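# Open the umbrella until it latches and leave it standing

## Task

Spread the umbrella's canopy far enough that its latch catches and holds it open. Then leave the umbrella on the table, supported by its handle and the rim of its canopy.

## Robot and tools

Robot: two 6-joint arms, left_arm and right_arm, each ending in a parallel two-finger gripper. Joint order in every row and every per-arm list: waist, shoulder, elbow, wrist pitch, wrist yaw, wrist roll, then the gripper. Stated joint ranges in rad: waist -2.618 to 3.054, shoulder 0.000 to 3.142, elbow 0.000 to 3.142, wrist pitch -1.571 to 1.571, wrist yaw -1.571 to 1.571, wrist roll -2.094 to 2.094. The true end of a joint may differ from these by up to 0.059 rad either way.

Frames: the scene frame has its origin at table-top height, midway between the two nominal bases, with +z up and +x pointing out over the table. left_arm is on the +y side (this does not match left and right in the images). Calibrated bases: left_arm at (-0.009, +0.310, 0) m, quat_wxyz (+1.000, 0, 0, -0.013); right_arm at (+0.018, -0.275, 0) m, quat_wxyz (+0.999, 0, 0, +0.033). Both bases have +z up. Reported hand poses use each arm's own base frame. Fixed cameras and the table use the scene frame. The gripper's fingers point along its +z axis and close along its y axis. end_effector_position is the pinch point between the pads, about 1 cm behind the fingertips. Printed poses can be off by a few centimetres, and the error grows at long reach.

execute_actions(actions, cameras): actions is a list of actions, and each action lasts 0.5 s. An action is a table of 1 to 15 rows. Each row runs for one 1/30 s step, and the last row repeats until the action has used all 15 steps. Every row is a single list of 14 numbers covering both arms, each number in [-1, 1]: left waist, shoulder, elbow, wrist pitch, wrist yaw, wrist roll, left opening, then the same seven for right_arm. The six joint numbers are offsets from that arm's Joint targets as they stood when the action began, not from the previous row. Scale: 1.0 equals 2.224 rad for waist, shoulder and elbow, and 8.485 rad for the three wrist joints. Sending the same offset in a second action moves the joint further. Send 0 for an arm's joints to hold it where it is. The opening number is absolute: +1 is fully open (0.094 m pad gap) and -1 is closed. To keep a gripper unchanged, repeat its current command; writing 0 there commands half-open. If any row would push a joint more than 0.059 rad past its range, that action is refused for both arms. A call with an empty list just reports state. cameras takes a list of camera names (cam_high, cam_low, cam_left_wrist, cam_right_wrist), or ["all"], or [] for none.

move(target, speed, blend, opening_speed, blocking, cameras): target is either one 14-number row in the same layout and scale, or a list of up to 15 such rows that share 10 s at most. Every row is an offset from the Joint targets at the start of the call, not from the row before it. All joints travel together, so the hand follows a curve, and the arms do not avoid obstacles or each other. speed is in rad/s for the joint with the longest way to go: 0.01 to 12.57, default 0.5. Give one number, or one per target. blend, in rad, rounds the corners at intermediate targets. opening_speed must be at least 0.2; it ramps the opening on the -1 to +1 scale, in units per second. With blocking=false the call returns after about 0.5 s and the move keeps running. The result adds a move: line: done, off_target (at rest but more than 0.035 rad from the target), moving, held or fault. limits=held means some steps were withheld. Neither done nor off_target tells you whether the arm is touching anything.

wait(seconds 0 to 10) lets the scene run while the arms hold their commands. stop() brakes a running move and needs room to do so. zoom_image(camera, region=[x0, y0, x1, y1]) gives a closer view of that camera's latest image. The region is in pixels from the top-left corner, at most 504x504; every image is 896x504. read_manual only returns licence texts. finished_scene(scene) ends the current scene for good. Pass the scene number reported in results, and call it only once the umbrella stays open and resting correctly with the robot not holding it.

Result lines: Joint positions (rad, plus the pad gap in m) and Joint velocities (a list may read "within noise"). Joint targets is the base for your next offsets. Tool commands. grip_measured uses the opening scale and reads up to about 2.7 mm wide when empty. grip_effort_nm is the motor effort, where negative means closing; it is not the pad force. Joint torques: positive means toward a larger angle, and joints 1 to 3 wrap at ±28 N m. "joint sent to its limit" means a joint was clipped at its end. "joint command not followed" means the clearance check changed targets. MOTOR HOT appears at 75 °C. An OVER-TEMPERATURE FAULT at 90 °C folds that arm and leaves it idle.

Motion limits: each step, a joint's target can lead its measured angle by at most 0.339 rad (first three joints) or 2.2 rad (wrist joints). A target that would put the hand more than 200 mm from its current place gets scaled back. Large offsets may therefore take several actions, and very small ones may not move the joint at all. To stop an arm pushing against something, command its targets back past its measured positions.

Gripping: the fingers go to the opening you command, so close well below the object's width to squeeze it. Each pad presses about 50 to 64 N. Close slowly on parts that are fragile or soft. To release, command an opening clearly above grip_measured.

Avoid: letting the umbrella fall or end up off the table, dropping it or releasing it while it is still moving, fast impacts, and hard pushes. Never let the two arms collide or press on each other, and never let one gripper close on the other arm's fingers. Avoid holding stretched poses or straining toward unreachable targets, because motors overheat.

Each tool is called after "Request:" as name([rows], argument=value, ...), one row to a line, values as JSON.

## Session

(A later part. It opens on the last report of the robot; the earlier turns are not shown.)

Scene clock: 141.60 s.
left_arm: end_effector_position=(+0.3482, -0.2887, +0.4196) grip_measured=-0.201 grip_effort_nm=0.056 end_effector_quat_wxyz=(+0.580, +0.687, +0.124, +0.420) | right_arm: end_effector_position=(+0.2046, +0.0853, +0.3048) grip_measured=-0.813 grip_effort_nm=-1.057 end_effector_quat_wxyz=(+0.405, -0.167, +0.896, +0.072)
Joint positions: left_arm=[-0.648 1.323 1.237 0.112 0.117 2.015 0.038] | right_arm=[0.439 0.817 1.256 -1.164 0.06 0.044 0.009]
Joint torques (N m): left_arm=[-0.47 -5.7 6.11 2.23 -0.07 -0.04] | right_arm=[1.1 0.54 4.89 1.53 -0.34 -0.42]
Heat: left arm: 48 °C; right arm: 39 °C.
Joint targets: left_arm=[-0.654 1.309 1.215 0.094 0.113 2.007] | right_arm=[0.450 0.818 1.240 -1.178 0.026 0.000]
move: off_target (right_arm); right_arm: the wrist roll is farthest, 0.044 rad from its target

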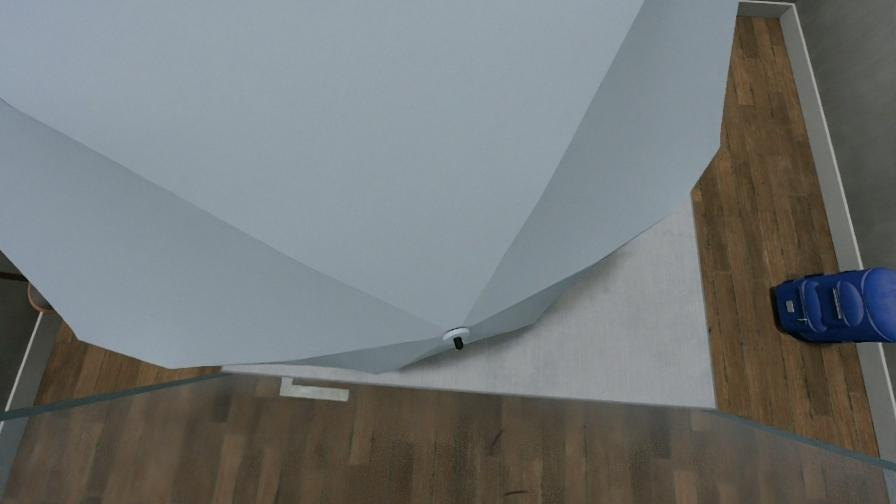

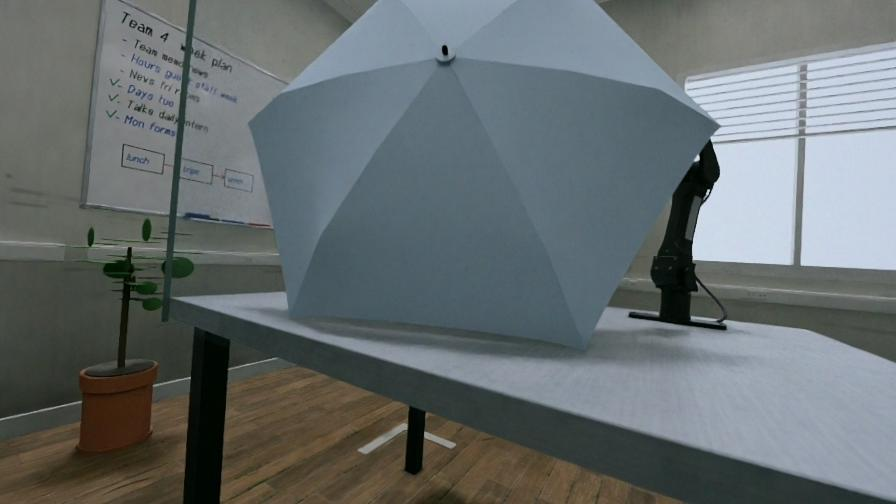

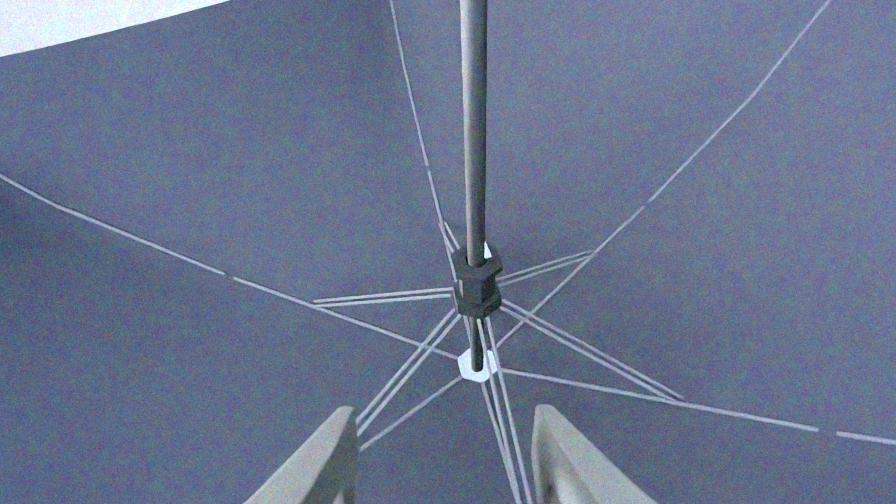

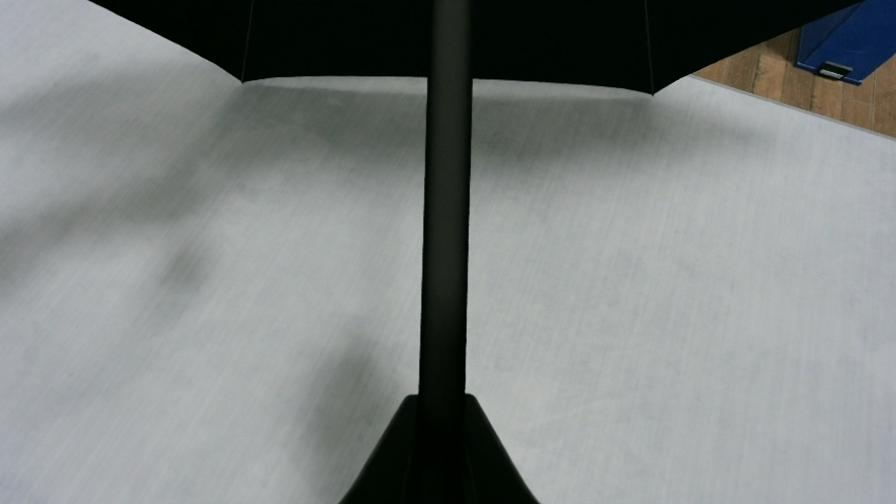

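Request:
move([
  [0,-0.3188,0,-0.0836,0,0,-0.2,0,0,0,0,0,0,-1],
  [0.472,-0.3188,0,-0.0836,0,0,-0.2,0,0,0,0,0,0,-1],
  [0.472,-0.3188,0,-0.0836,0,0,-0.2,0,-0.0549,-0.2005,0.0153,0,0,-1],
], speed=[0.7,0.7,0.2], cameras=["all"])

Scene clock: 159.30 s.
left_arm: end_effector_position=(+0.2047, +0.0633, +0.4674) grip_measured=-0.201 grip_effort_nm=0.066 end_effector_quat_wxyz=(+0.295, +0.533, +0.449, +0.654) | right_arm: end_effector_position=(+0.1878, +0.0799, +0.1775) grip_measured=-0.813 grip_effort_nm=-1.057 end_effector_quat_wxyz=(+0.312, -0.186, +0.930, +0.051)
Joint positions: left_arm=[0.39 0.602 1.227 -0.595 0.114 2.015 0.038] | right_arm=[0.439 0.704 0.816 -1.042 0.048 0.028 0.009]
Joint torques (N m): left_arm=[0.57 1.85 4.74 2.2 -0.03 -0.03] | right_arm=[1.01 -0.18 5.15 1.37 -0.2 -0.27]
Motor temperatures (°C): left_arm=[36 36 41 47 39 32 30] | right_arm=[35 35 36 39 34 35 36]
Heat: left arm: 47 °C; right arm: 39 °C.
Joint targets: left_arm=[0.396 0.600 1.215 -0.615 0.113 2.007] | right_arm=[0.449 0.696 0.794 -1.048 0.026 0.000]
move: done

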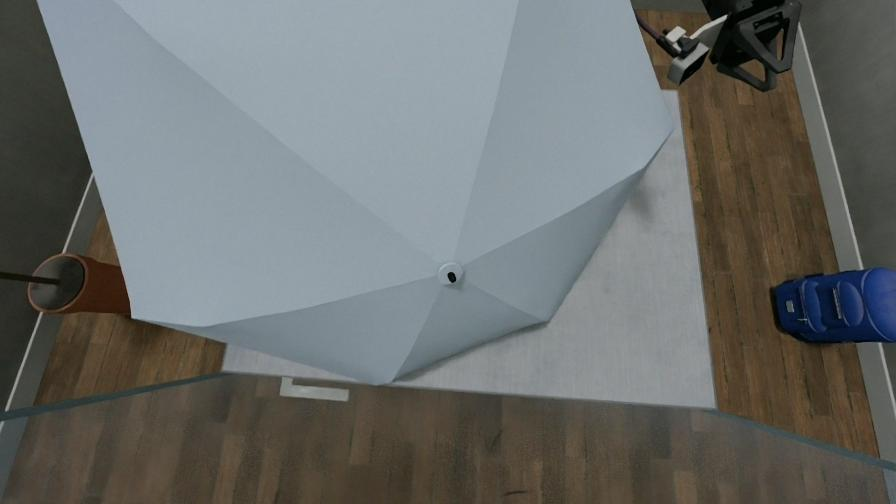

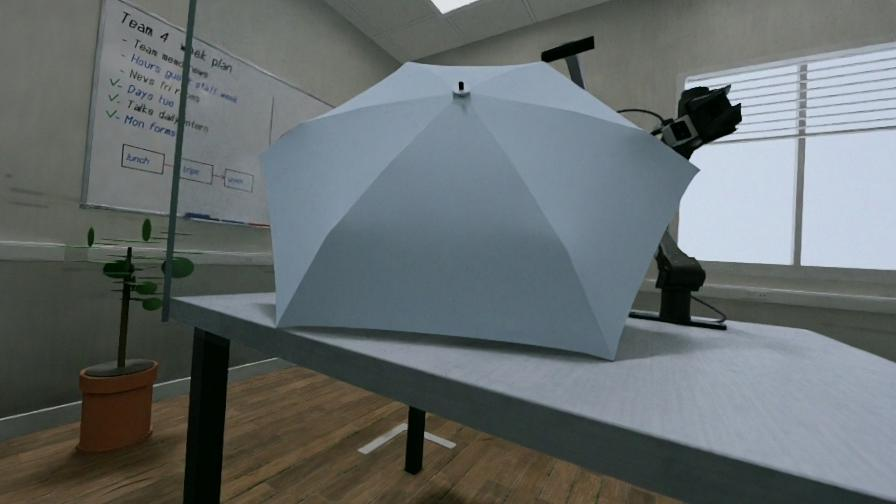

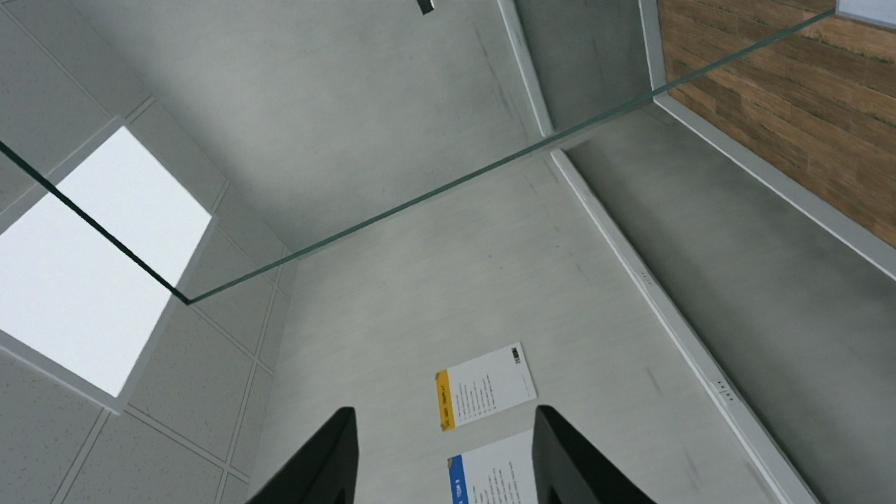

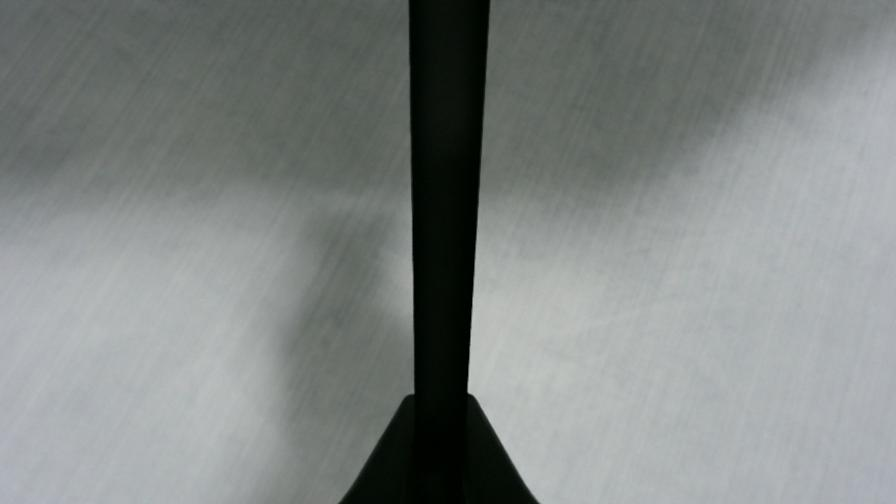

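Request:
move(target=[0,0,0,0,0,0,-0.2,0,-0.0352,-0.2005,0.0435,0,0,-1], speed=0.15, cameras=["cam_high","cam_low","cam_right_wrist"])

Scene clock: 163.83 s.
left_arm: end_effector_position=(+0.2047, +0.0633, +0.4673) grip_measured=-0.201 grip_effort_nm=0.061 end_effector_quat_wxyz=(+0.295, +0.533, +0.449, +0.654) | right_arm: end_effector_position=(+0.1878, +0.0917, +0.0840) grip_measured=-0.813 grip_effort_nm=-1.062 end_effector_quat_wxyz=(+0.318, -0.197, +0.924, +0.078)
Joint positions: left_arm=[0.39 0.602 1.227 -0.595 0.114 2.015 0.038] | right_arm=[0.447 0.608 0.407 -0.703 -0.003 0.028 0.009]
Joint torques (N m): left_arm=[0.55 1.84 4.75 2.21 -0.02 -0.04] | right_arm=[0.24 1.36 2.61 1.68 0.32 -0.27]
Heat: left arm: 47 °C; right arm: 39 °C.
Joint targets: left_arm=[0.396 0.600 1.215 -0.615 0.113 2.007] | right_arm=[0.449 0.618 0.349 -0.679 0.026 0.000]
move: off_target (right_arm); right_arm: the elbow is farthest, 0.059 rad from its target
Images, in order (width x height): cam_high 896x504, cam_low 896x504, cam_right_wrist 896x504.

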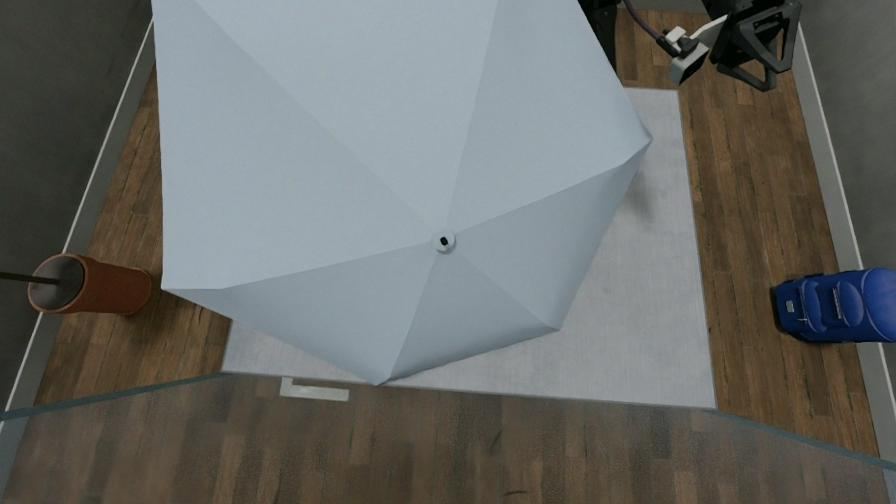

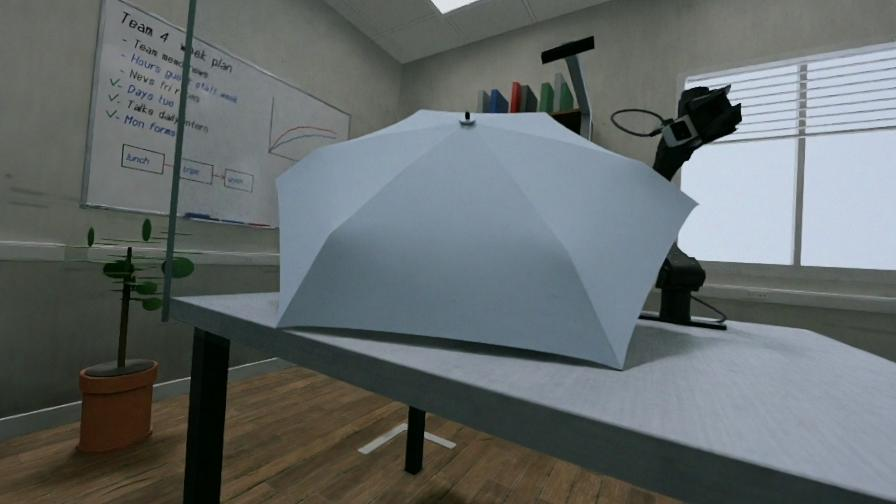

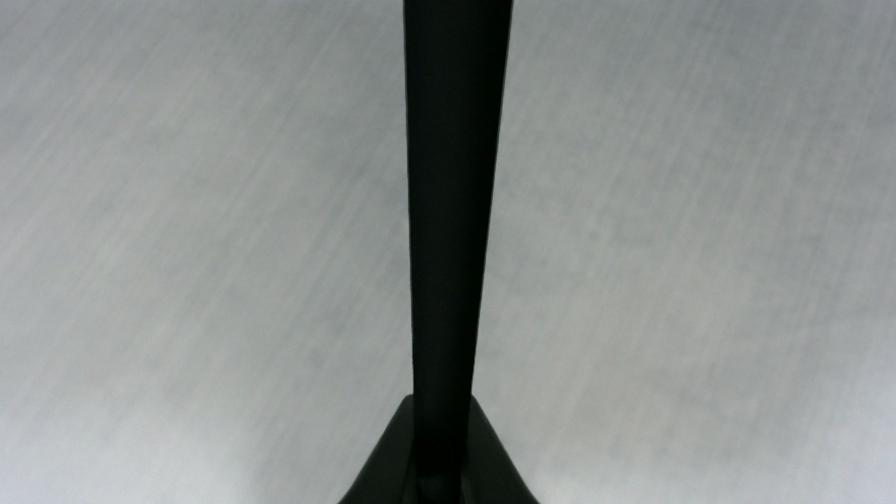

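Request:
move(target=[0,0,0,0,0,0,-0.2,0.045,-0.1115,0.0,-0.0296,0,0,-1], speed=0.15, cameras=["cam_high","cam_low","cam_right_wrist"])

Scene clock: 173.97 s.
left_arm: end_effector_position=(+0.2047, +0.0633, +0.4673) grip_measured=-0.201 grip_effort_nm=0.066 end_effector_quat_wxyz=(+0.295, +0.533, +0.449, +0.654) | right_arm: end_effector_position=(+0.1545, +0.0917, +0.0850) grip_measured=-0.813 grip_effort_nm=-1.067 end_effector_quat_wxyz=(+0.329, -0.240, +0.909, +0.089)
Joint positions: left_arm=[0.39 0.602 1.227 -0.595 0.114 2.015 0.038] | right_arm=[0.543 0.383 0.377 -0.869 0.013 0.022 0.009]
Joint torques (N m): left_arm=[0.54 1.83 4.75 2.2 -0.03 -0.03] | right_arm=[0.65 0.54 4.92 0.95 0.16 -0.2]
Heat: left arm: 48 °C; right arm: 39 °C.
Joint targets: left_arm=[0.396 0.600 1.215 -0.615 0.113 2.007] | right_arm=[0.550 0.370 0.348 -0.930 0.026 0.000]
move: off_target (right_arm); right_arm: the wrist pitch is farthest, 0.061 rad from its target
Images, in order (width x height): cam_high 896x504, cam_low 896x504, cam_right_wrist 896x504.

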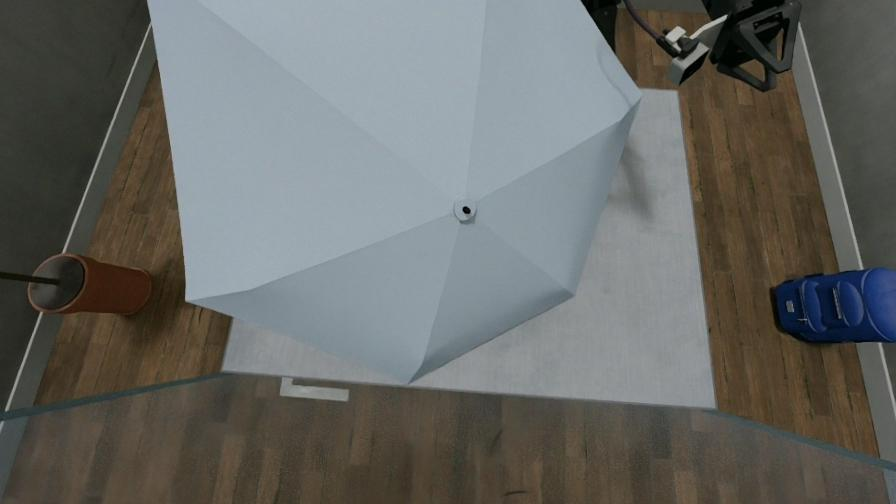

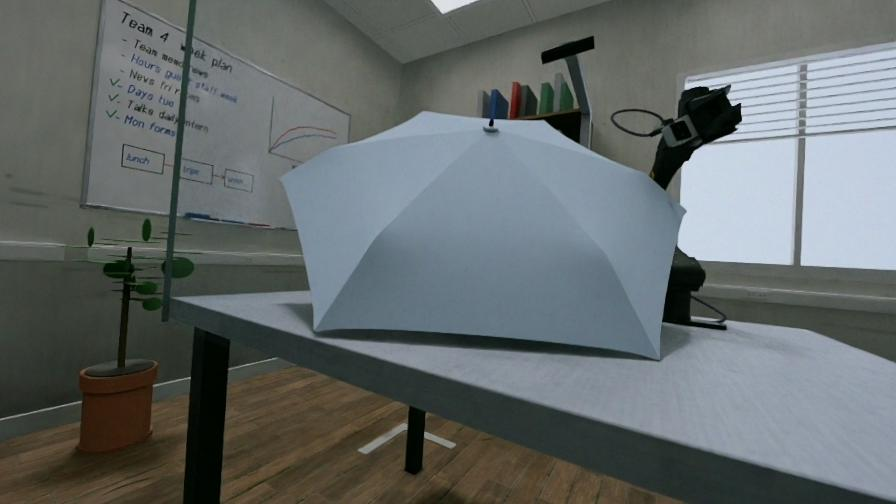

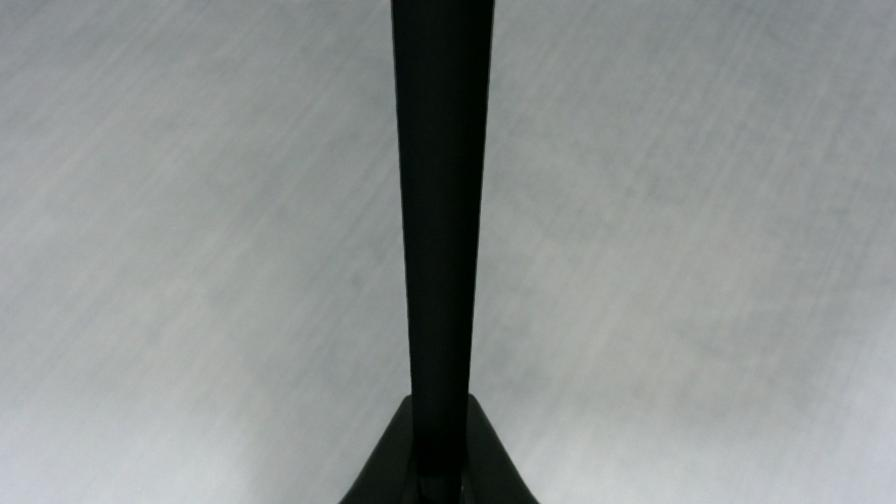

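Request:
zoom_image(camera="cam_low", region=[160, 270, 440, 430])

Request:
zoom_image(camera="cam_high", region=[330, 250, 610, 420])

Scaled by 1.800 from the camera's 896x504 image, which has a finer 1280x720 frame.

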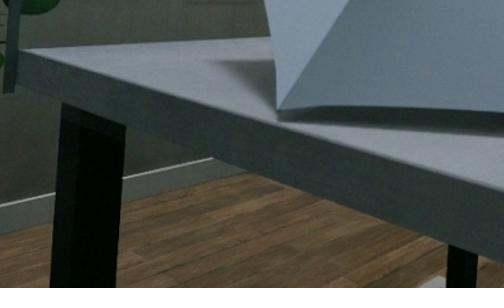

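Scaled by 1.800 from the camera's 896x504 image, which has a finer 1280x720 frame.

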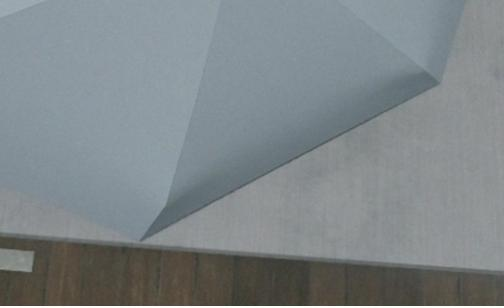

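Request:
move(target=[0,0,0,0,0,0,-0.2,0.0225,0,-0.045,0,0,0,-1], speed=0.15, cameras=["cam_high","cam_low","cam_right_wrist"])

Scene clock: 181.53 s.
left_arm: end_effector_position=(+0.2047, +0.0633, +0.4673) grip_measured=-0.201 grip_effort_nm=0.056 end_effector_quat_wxyz=(+0.295, +0.533, +0.449, +0.654) | right_arm: end_effector_position=(+0.1613, +0.1002, +0.0819) grip_measured=-0.813 grip_effort_nm=-1.057 end_effector_quat_wxyz=(+0.355, -0.249, +0.896, +0.094)
Joint positions: left_arm=[0.39 0.602 1.227 -0.595 0.114 2.015 0.038] | right_arm=[0.588 0.363 0.326 -0.782 0.039 0.031 0.009]
Joint torques (N m): left_arm=[0.55 1.83 4.78 2.21 -0.03 -0.03] | right_arm=[1.21 2.06 0.9 0.24 -0.11 -0.29]
Heat: left arm: 48 °C; right arm: 38 °C.
Joint targets: left_arm=[0.396 0.600 1.215 -0.615 0.113 2.007] | right_arm=[0.600 0.370 0.248 -0.930 0.026 0.000]
move: off_target (right_arm); right_arm: the wrist pitch is farthest, 0.148 rad from its target
Images, in order (width x height): cam_high 896x504, cam_low 896x504, cam_right_wrist 896x504.

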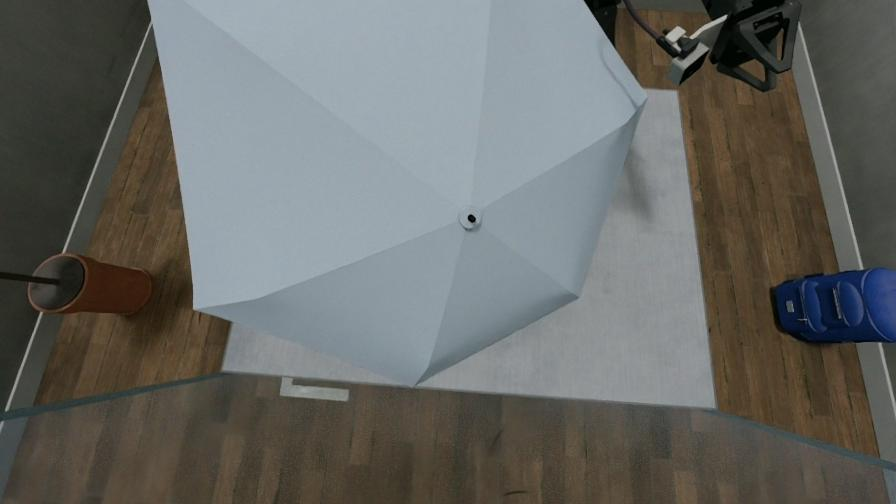

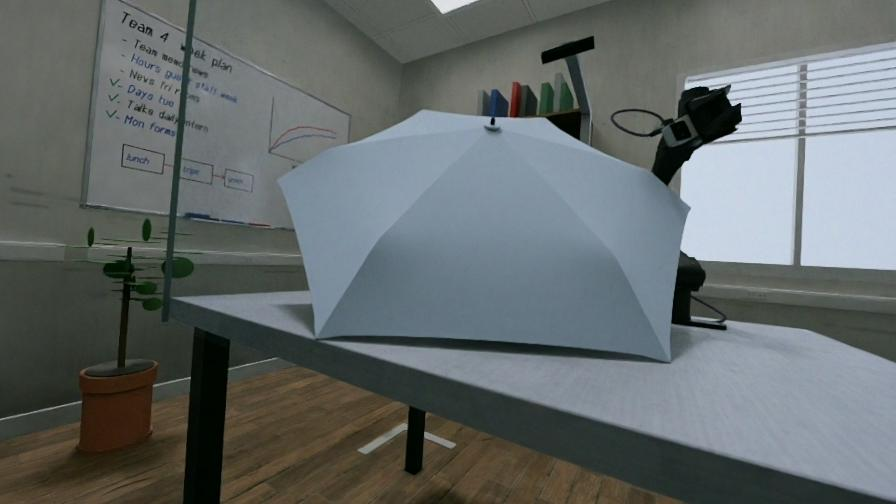

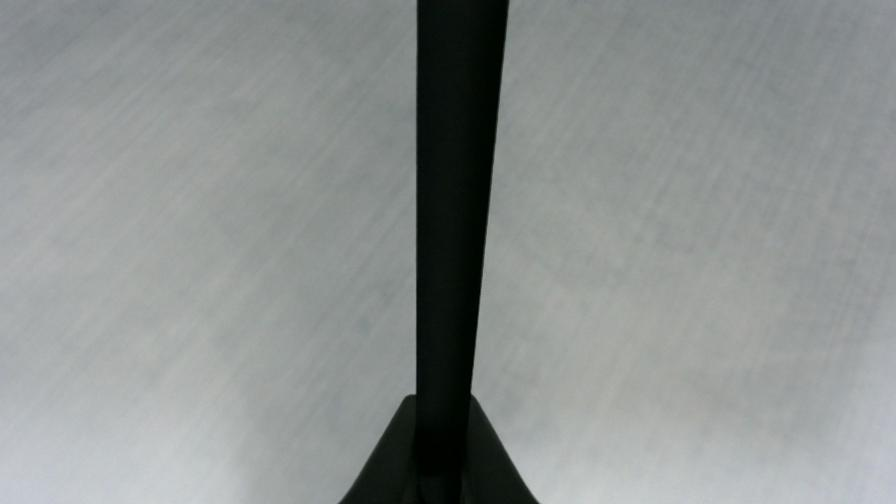

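Request:
move([
  [0,0,0,0,0,0,-0.2,0,0,0.0827,0,0,0,-1],
  [0,0,0,0,0,0,-0.2,0,-0.054,0.0827,-0.0236,0,0,-1],
], speed=0.15, cameras=["cam_high","cam_low","cam_right_wrist"])

Scene clock: 187.70 s.
left_arm: end_effector_position=(+0.2047, +0.0633, +0.4673) grip_measured=-0.201 grip_effort_nm=0.066 end_effector_quat_wxyz=(+0.295, +0.533, +0.449, +0.654) | right_arm: end_effector_position=(+0.1277, +0.0799, +0.0841) grip_measured=-0.813 grip_effort_nm=-1.062 end_effector_quat_wxyz=(+0.312, -0.258, +0.911, +0.083)
Joint positions: left_arm=[0.39 0.602 1.227 -0.595 0.114 2.015 0.038] | right_arm=[0.593 0.262 0.404 -1.056 0.034 0.029 0.009]
Joint torques (N m): left_arm=[0.54 1.84 4.77 2.21 -0.02 -0.04] | right_arm=[0.75 1.13 9.48 0.76 -0.06 -0.27]
Heat: left arm: 49 °C; right arm: 38 °C.
Joint targets: left_arm=[0.396 0.600 1.215 -0.615 0.113 2.007] | right_arm=[0.600 0.250 0.432 -1.130 0.026 0.000]
move: off_target (right_arm); right_arm: the wrist pitch is farthest, 0.074 rad from its target
Images, in order (width x height): cam_high 896x504, cam_low 896x504, cam_right_wrist 896x504.

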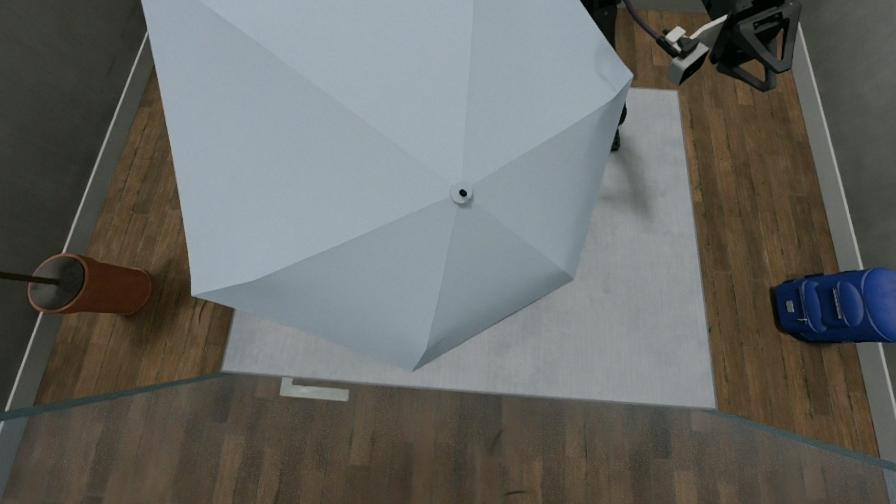

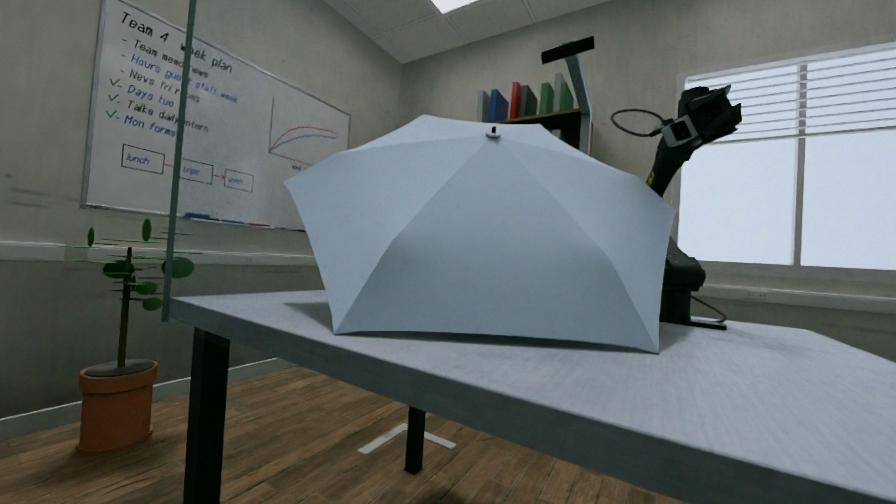

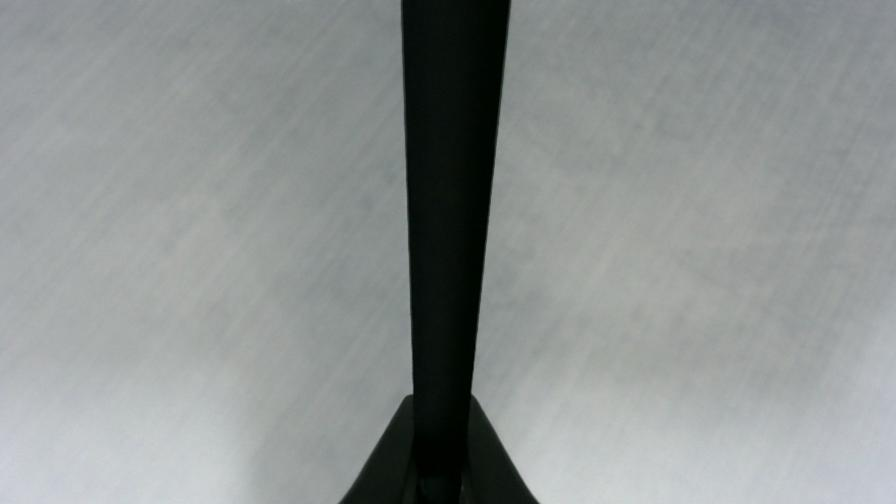

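Request:
move([
  [0,0,0,0,0,0,-0.2,0,0,-0.027,0,0,0,-1],
  [0,0,0,0,0,0,-0.2,0,0,-0.027,0,0,0,-0.5],
], speed=0.1, opening_speed=0.2, cameras=["cam_high","cam_low","cam_right_wrist"])

Scene clock: 192.83 s.
left_arm: end_effector_position=(+0.2047, +0.0633, +0.4673) grip_measured=-0.201 grip_effort_nm=0.056 end_effector_quat_wxyz=(+0.295, +0.533, +0.449, +0.654) | right_arm: end_effector_position=(+0.1169, +0.0726, +0.0709) grip_measured=-0.502 grip_effort_nm=0.085 end_effector_quat_wxyz=(+0.280, -0.270, +0.919, +0.070)
Joint positions: left_arm=[0.39 0.602 1.227 -0.595 0.114 2.015 0.038] | right_arm=[0.593 0.262 0.391 -1.114 0.034 0.011 0.023]
Joint torques (N m): left_arm=[0.55 1.84 4.74 2.21 -0.03 -0.04] | right_arm=[0.77 1.26 5.33 1.19 -0.06 -0.1]
Heat: left arm: 49 °C; right arm: 38 °C.
Joint targets: left_arm=[0.396 0.600 1.215 -0.615 0.113 2.007] | right_arm=[0.600 0.250 0.372 -1.130 0.026 0.000]
move: done; target 2's new numbers were sent with right_arm's wrist pitch 0.073 rad from that target
Images, in order (width x height): cam_high 896x504, cam_low 896x504, cam_right_wrist 896x504.

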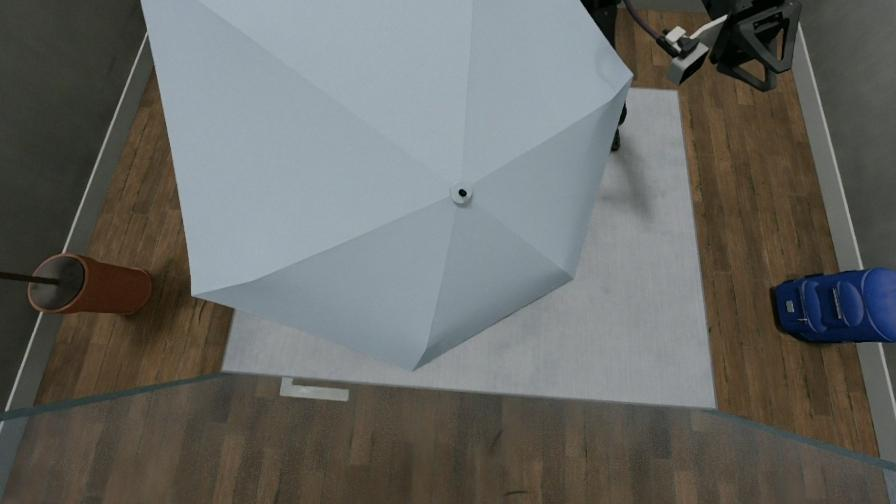

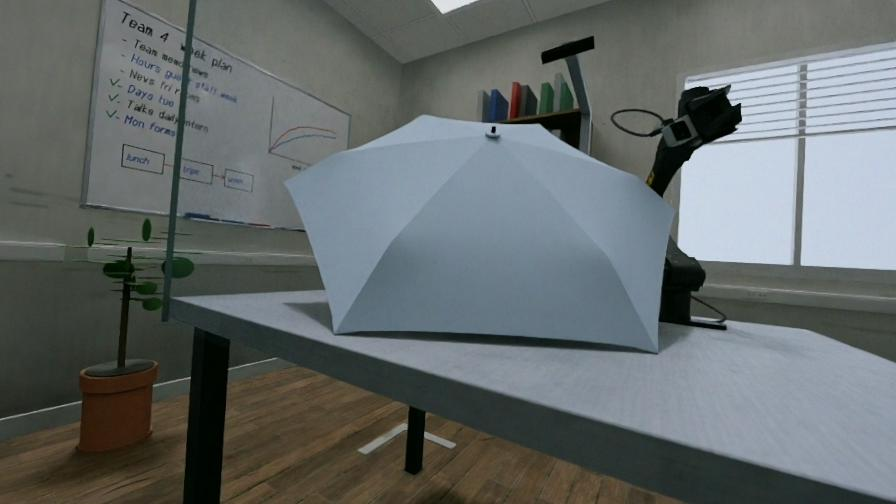

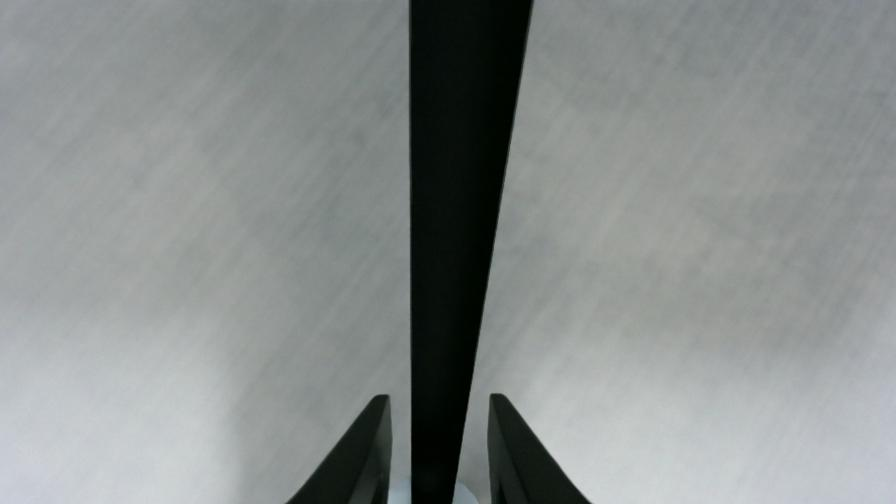

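Request:
move([
  [0,0,0,0,0,0,-0.2,0,0,0,0,0,0,0],
  [0,0,0,0,0,0,-0.2,0,-0.007,0.1996,-0.0483,0,0,0],
], speed=0.3, opening_speed=1, cameras=["cam_high","cam_low","cam_right_wrist"])

Scene clock: 196.80 s.
left_arm: end_effector_position=(+0.2047, +0.0633, +0.4673) grip_measured=-0.201 grip_effort_nm=0.061 end_effector_quat_wxyz=(+0.295, +0.533, +0.449, +0.654) | right_arm: end_effector_position=(+0.1167, +0.0725, +0.0707) grip_measured=-0.002 grip_effort_nm=0.081 end_effector_quat_wxyz=(+0.280, -0.270, +0.919, +0.070)
Joint positions: left_arm=[0.39 0.602 1.227 -0.595 0.114 2.015 0.038] | right_arm=[0.593 0.262 0.391 -1.115 0.034 0.011 0.047]
Joint torques (N m): left_arm=[0.55 1.83 4.77 2.2 -0.03 -0.04] | right_arm=[-0.02 2.17 6.86 1.35 0.04 0.03]
Heat: left arm: 49 °C; right arm: 37 °C.
Joint targets: left_arm=[0.396 0.600 1.215 -0.615 0.113 2.007] | right_arm=[0.593 0.262 0.391 -1.115 0.034 0.011]
move: held (right_arm; a check stopped the path); path passed 1 of 2 targets; limits=held; right_arm: the elbow is farthest, 0.425 rad from its target
joint command not followed: on one or more control steps a check withheld the commanded joint targets of the right arm, and it was not sent them on those steps.
cause: the commanded joint targets, or the way to them, would bring two parts of the arm too close to each other (its upper arm (the part past the shoulder) and its gripper housing, with the joints along the arm from the elbow to the wrist roll between them).
Images, in order (width x height): cam_high 896x504, cam_low 896x504, cam_right_wrist 896x504.

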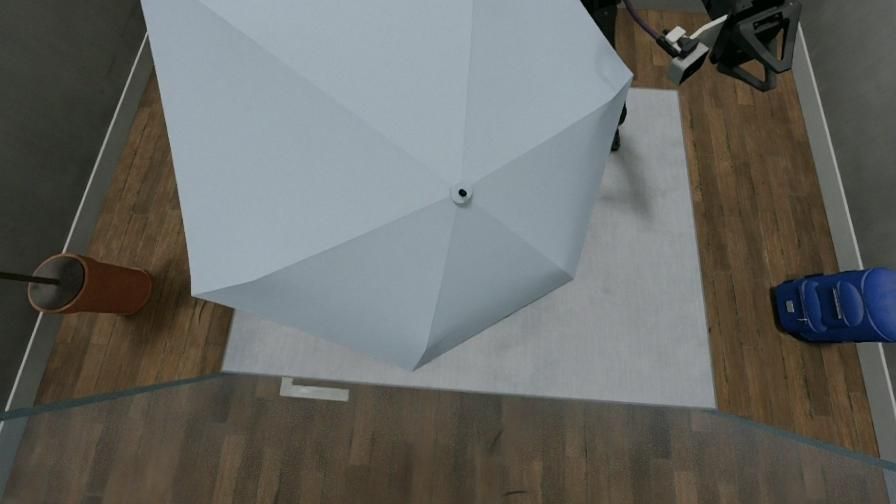

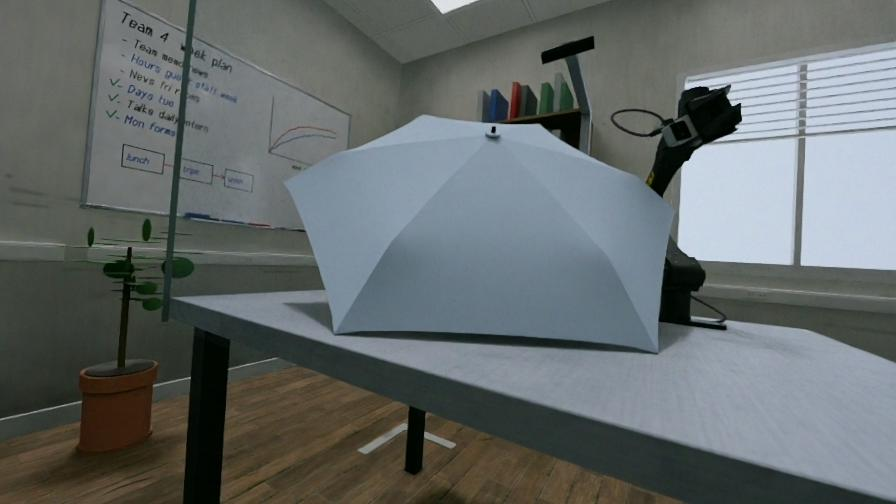

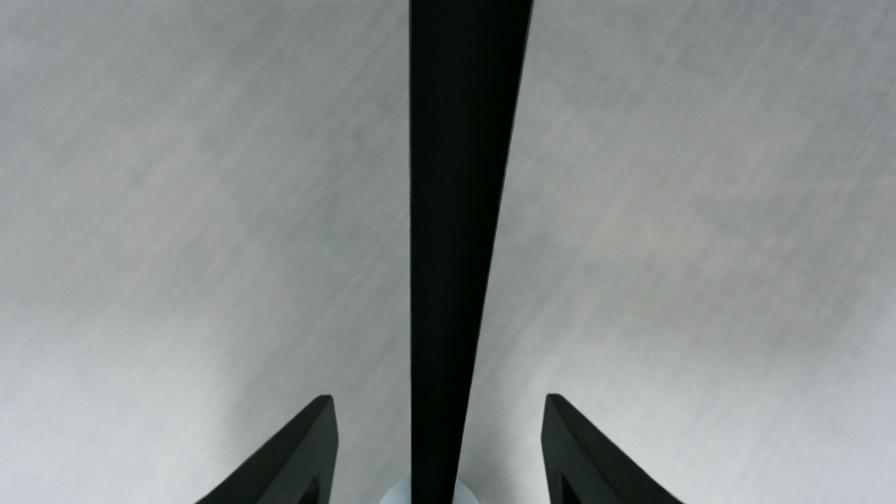

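Request:
move(target=[0,0,0,0,0,0,-0.2,0,0.0872,0.1794,-0.02,0,0,0.2], speed=0.3, cameras=["cam_high","cam_low","cam_right_wrist"])

Scene clock: 201.73 s.
left_arm: end_effector_position=(+0.2047, +0.0633, +0.4673) grip_measured=-0.201 grip_effort_nm=0.061 end_effector_quat_wxyz=(+0.295, +0.533, +0.449, +0.654) | right_arm: end_effector_position=(+0.1191, +0.0741, +0.1623) grip_measured=+0.198 grip_effort_nm=0.095 end_effector_quat_wxyz=(+0.294, -0.268, +0.914, +0.074)
Joint positions: left_arm=[0.39 0.602 1.227 -0.595 0.114 2.015 0.038] | right_arm=[0.593 0.449 0.76 -1.267 0.034 0.011 0.056]
Joint torques (N m): left_arm=[0.55 1.84 4.75 2.2 -0.03 -0.03] | right_arm=[0.05 2.7 9.07 1.25 0.03 0.03]
Heat: left arm: 49 °C; right arm: 38 °C.
Joint targets: left_arm=[0.396 0.600 1.215 -0.615 0.113 2.007] | right_arm=[0.593 0.456 0.790 -1.284 0.034 0.011]
move: done
Images, in order (width x height): cam_high 896x504, cam_low 896x504, cam_right_wrist 896x504.

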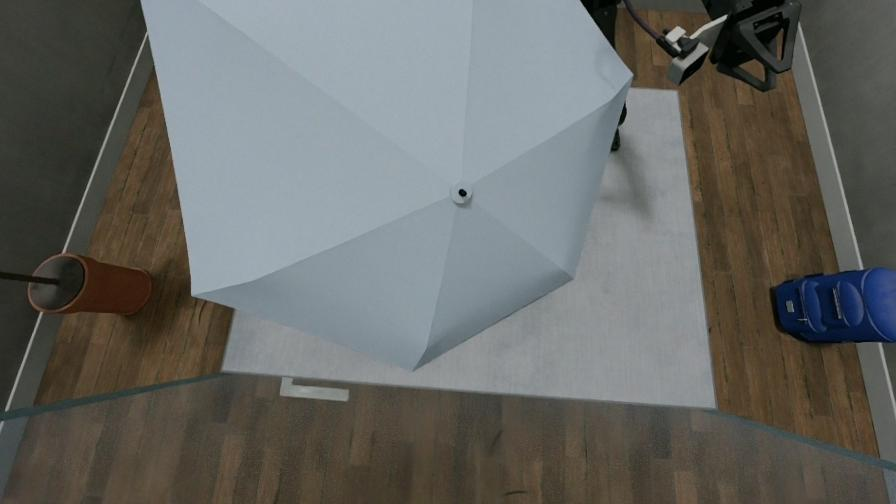

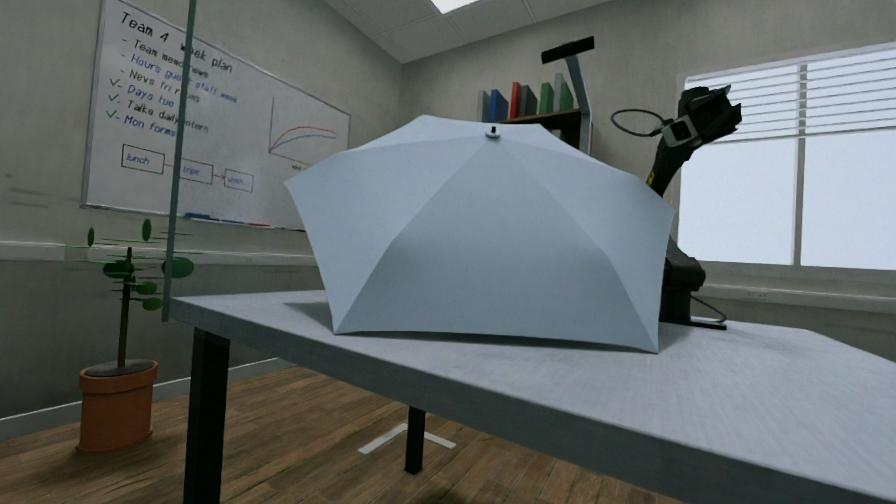

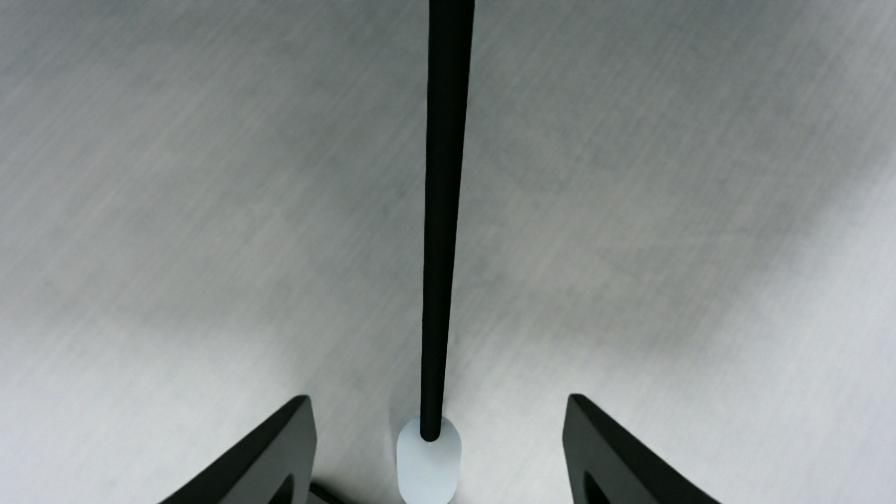

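Clear. Umbrella rests on handle and canopy edge.

Request:
finished_scene(scene=1)

The scene is finished: the task was done.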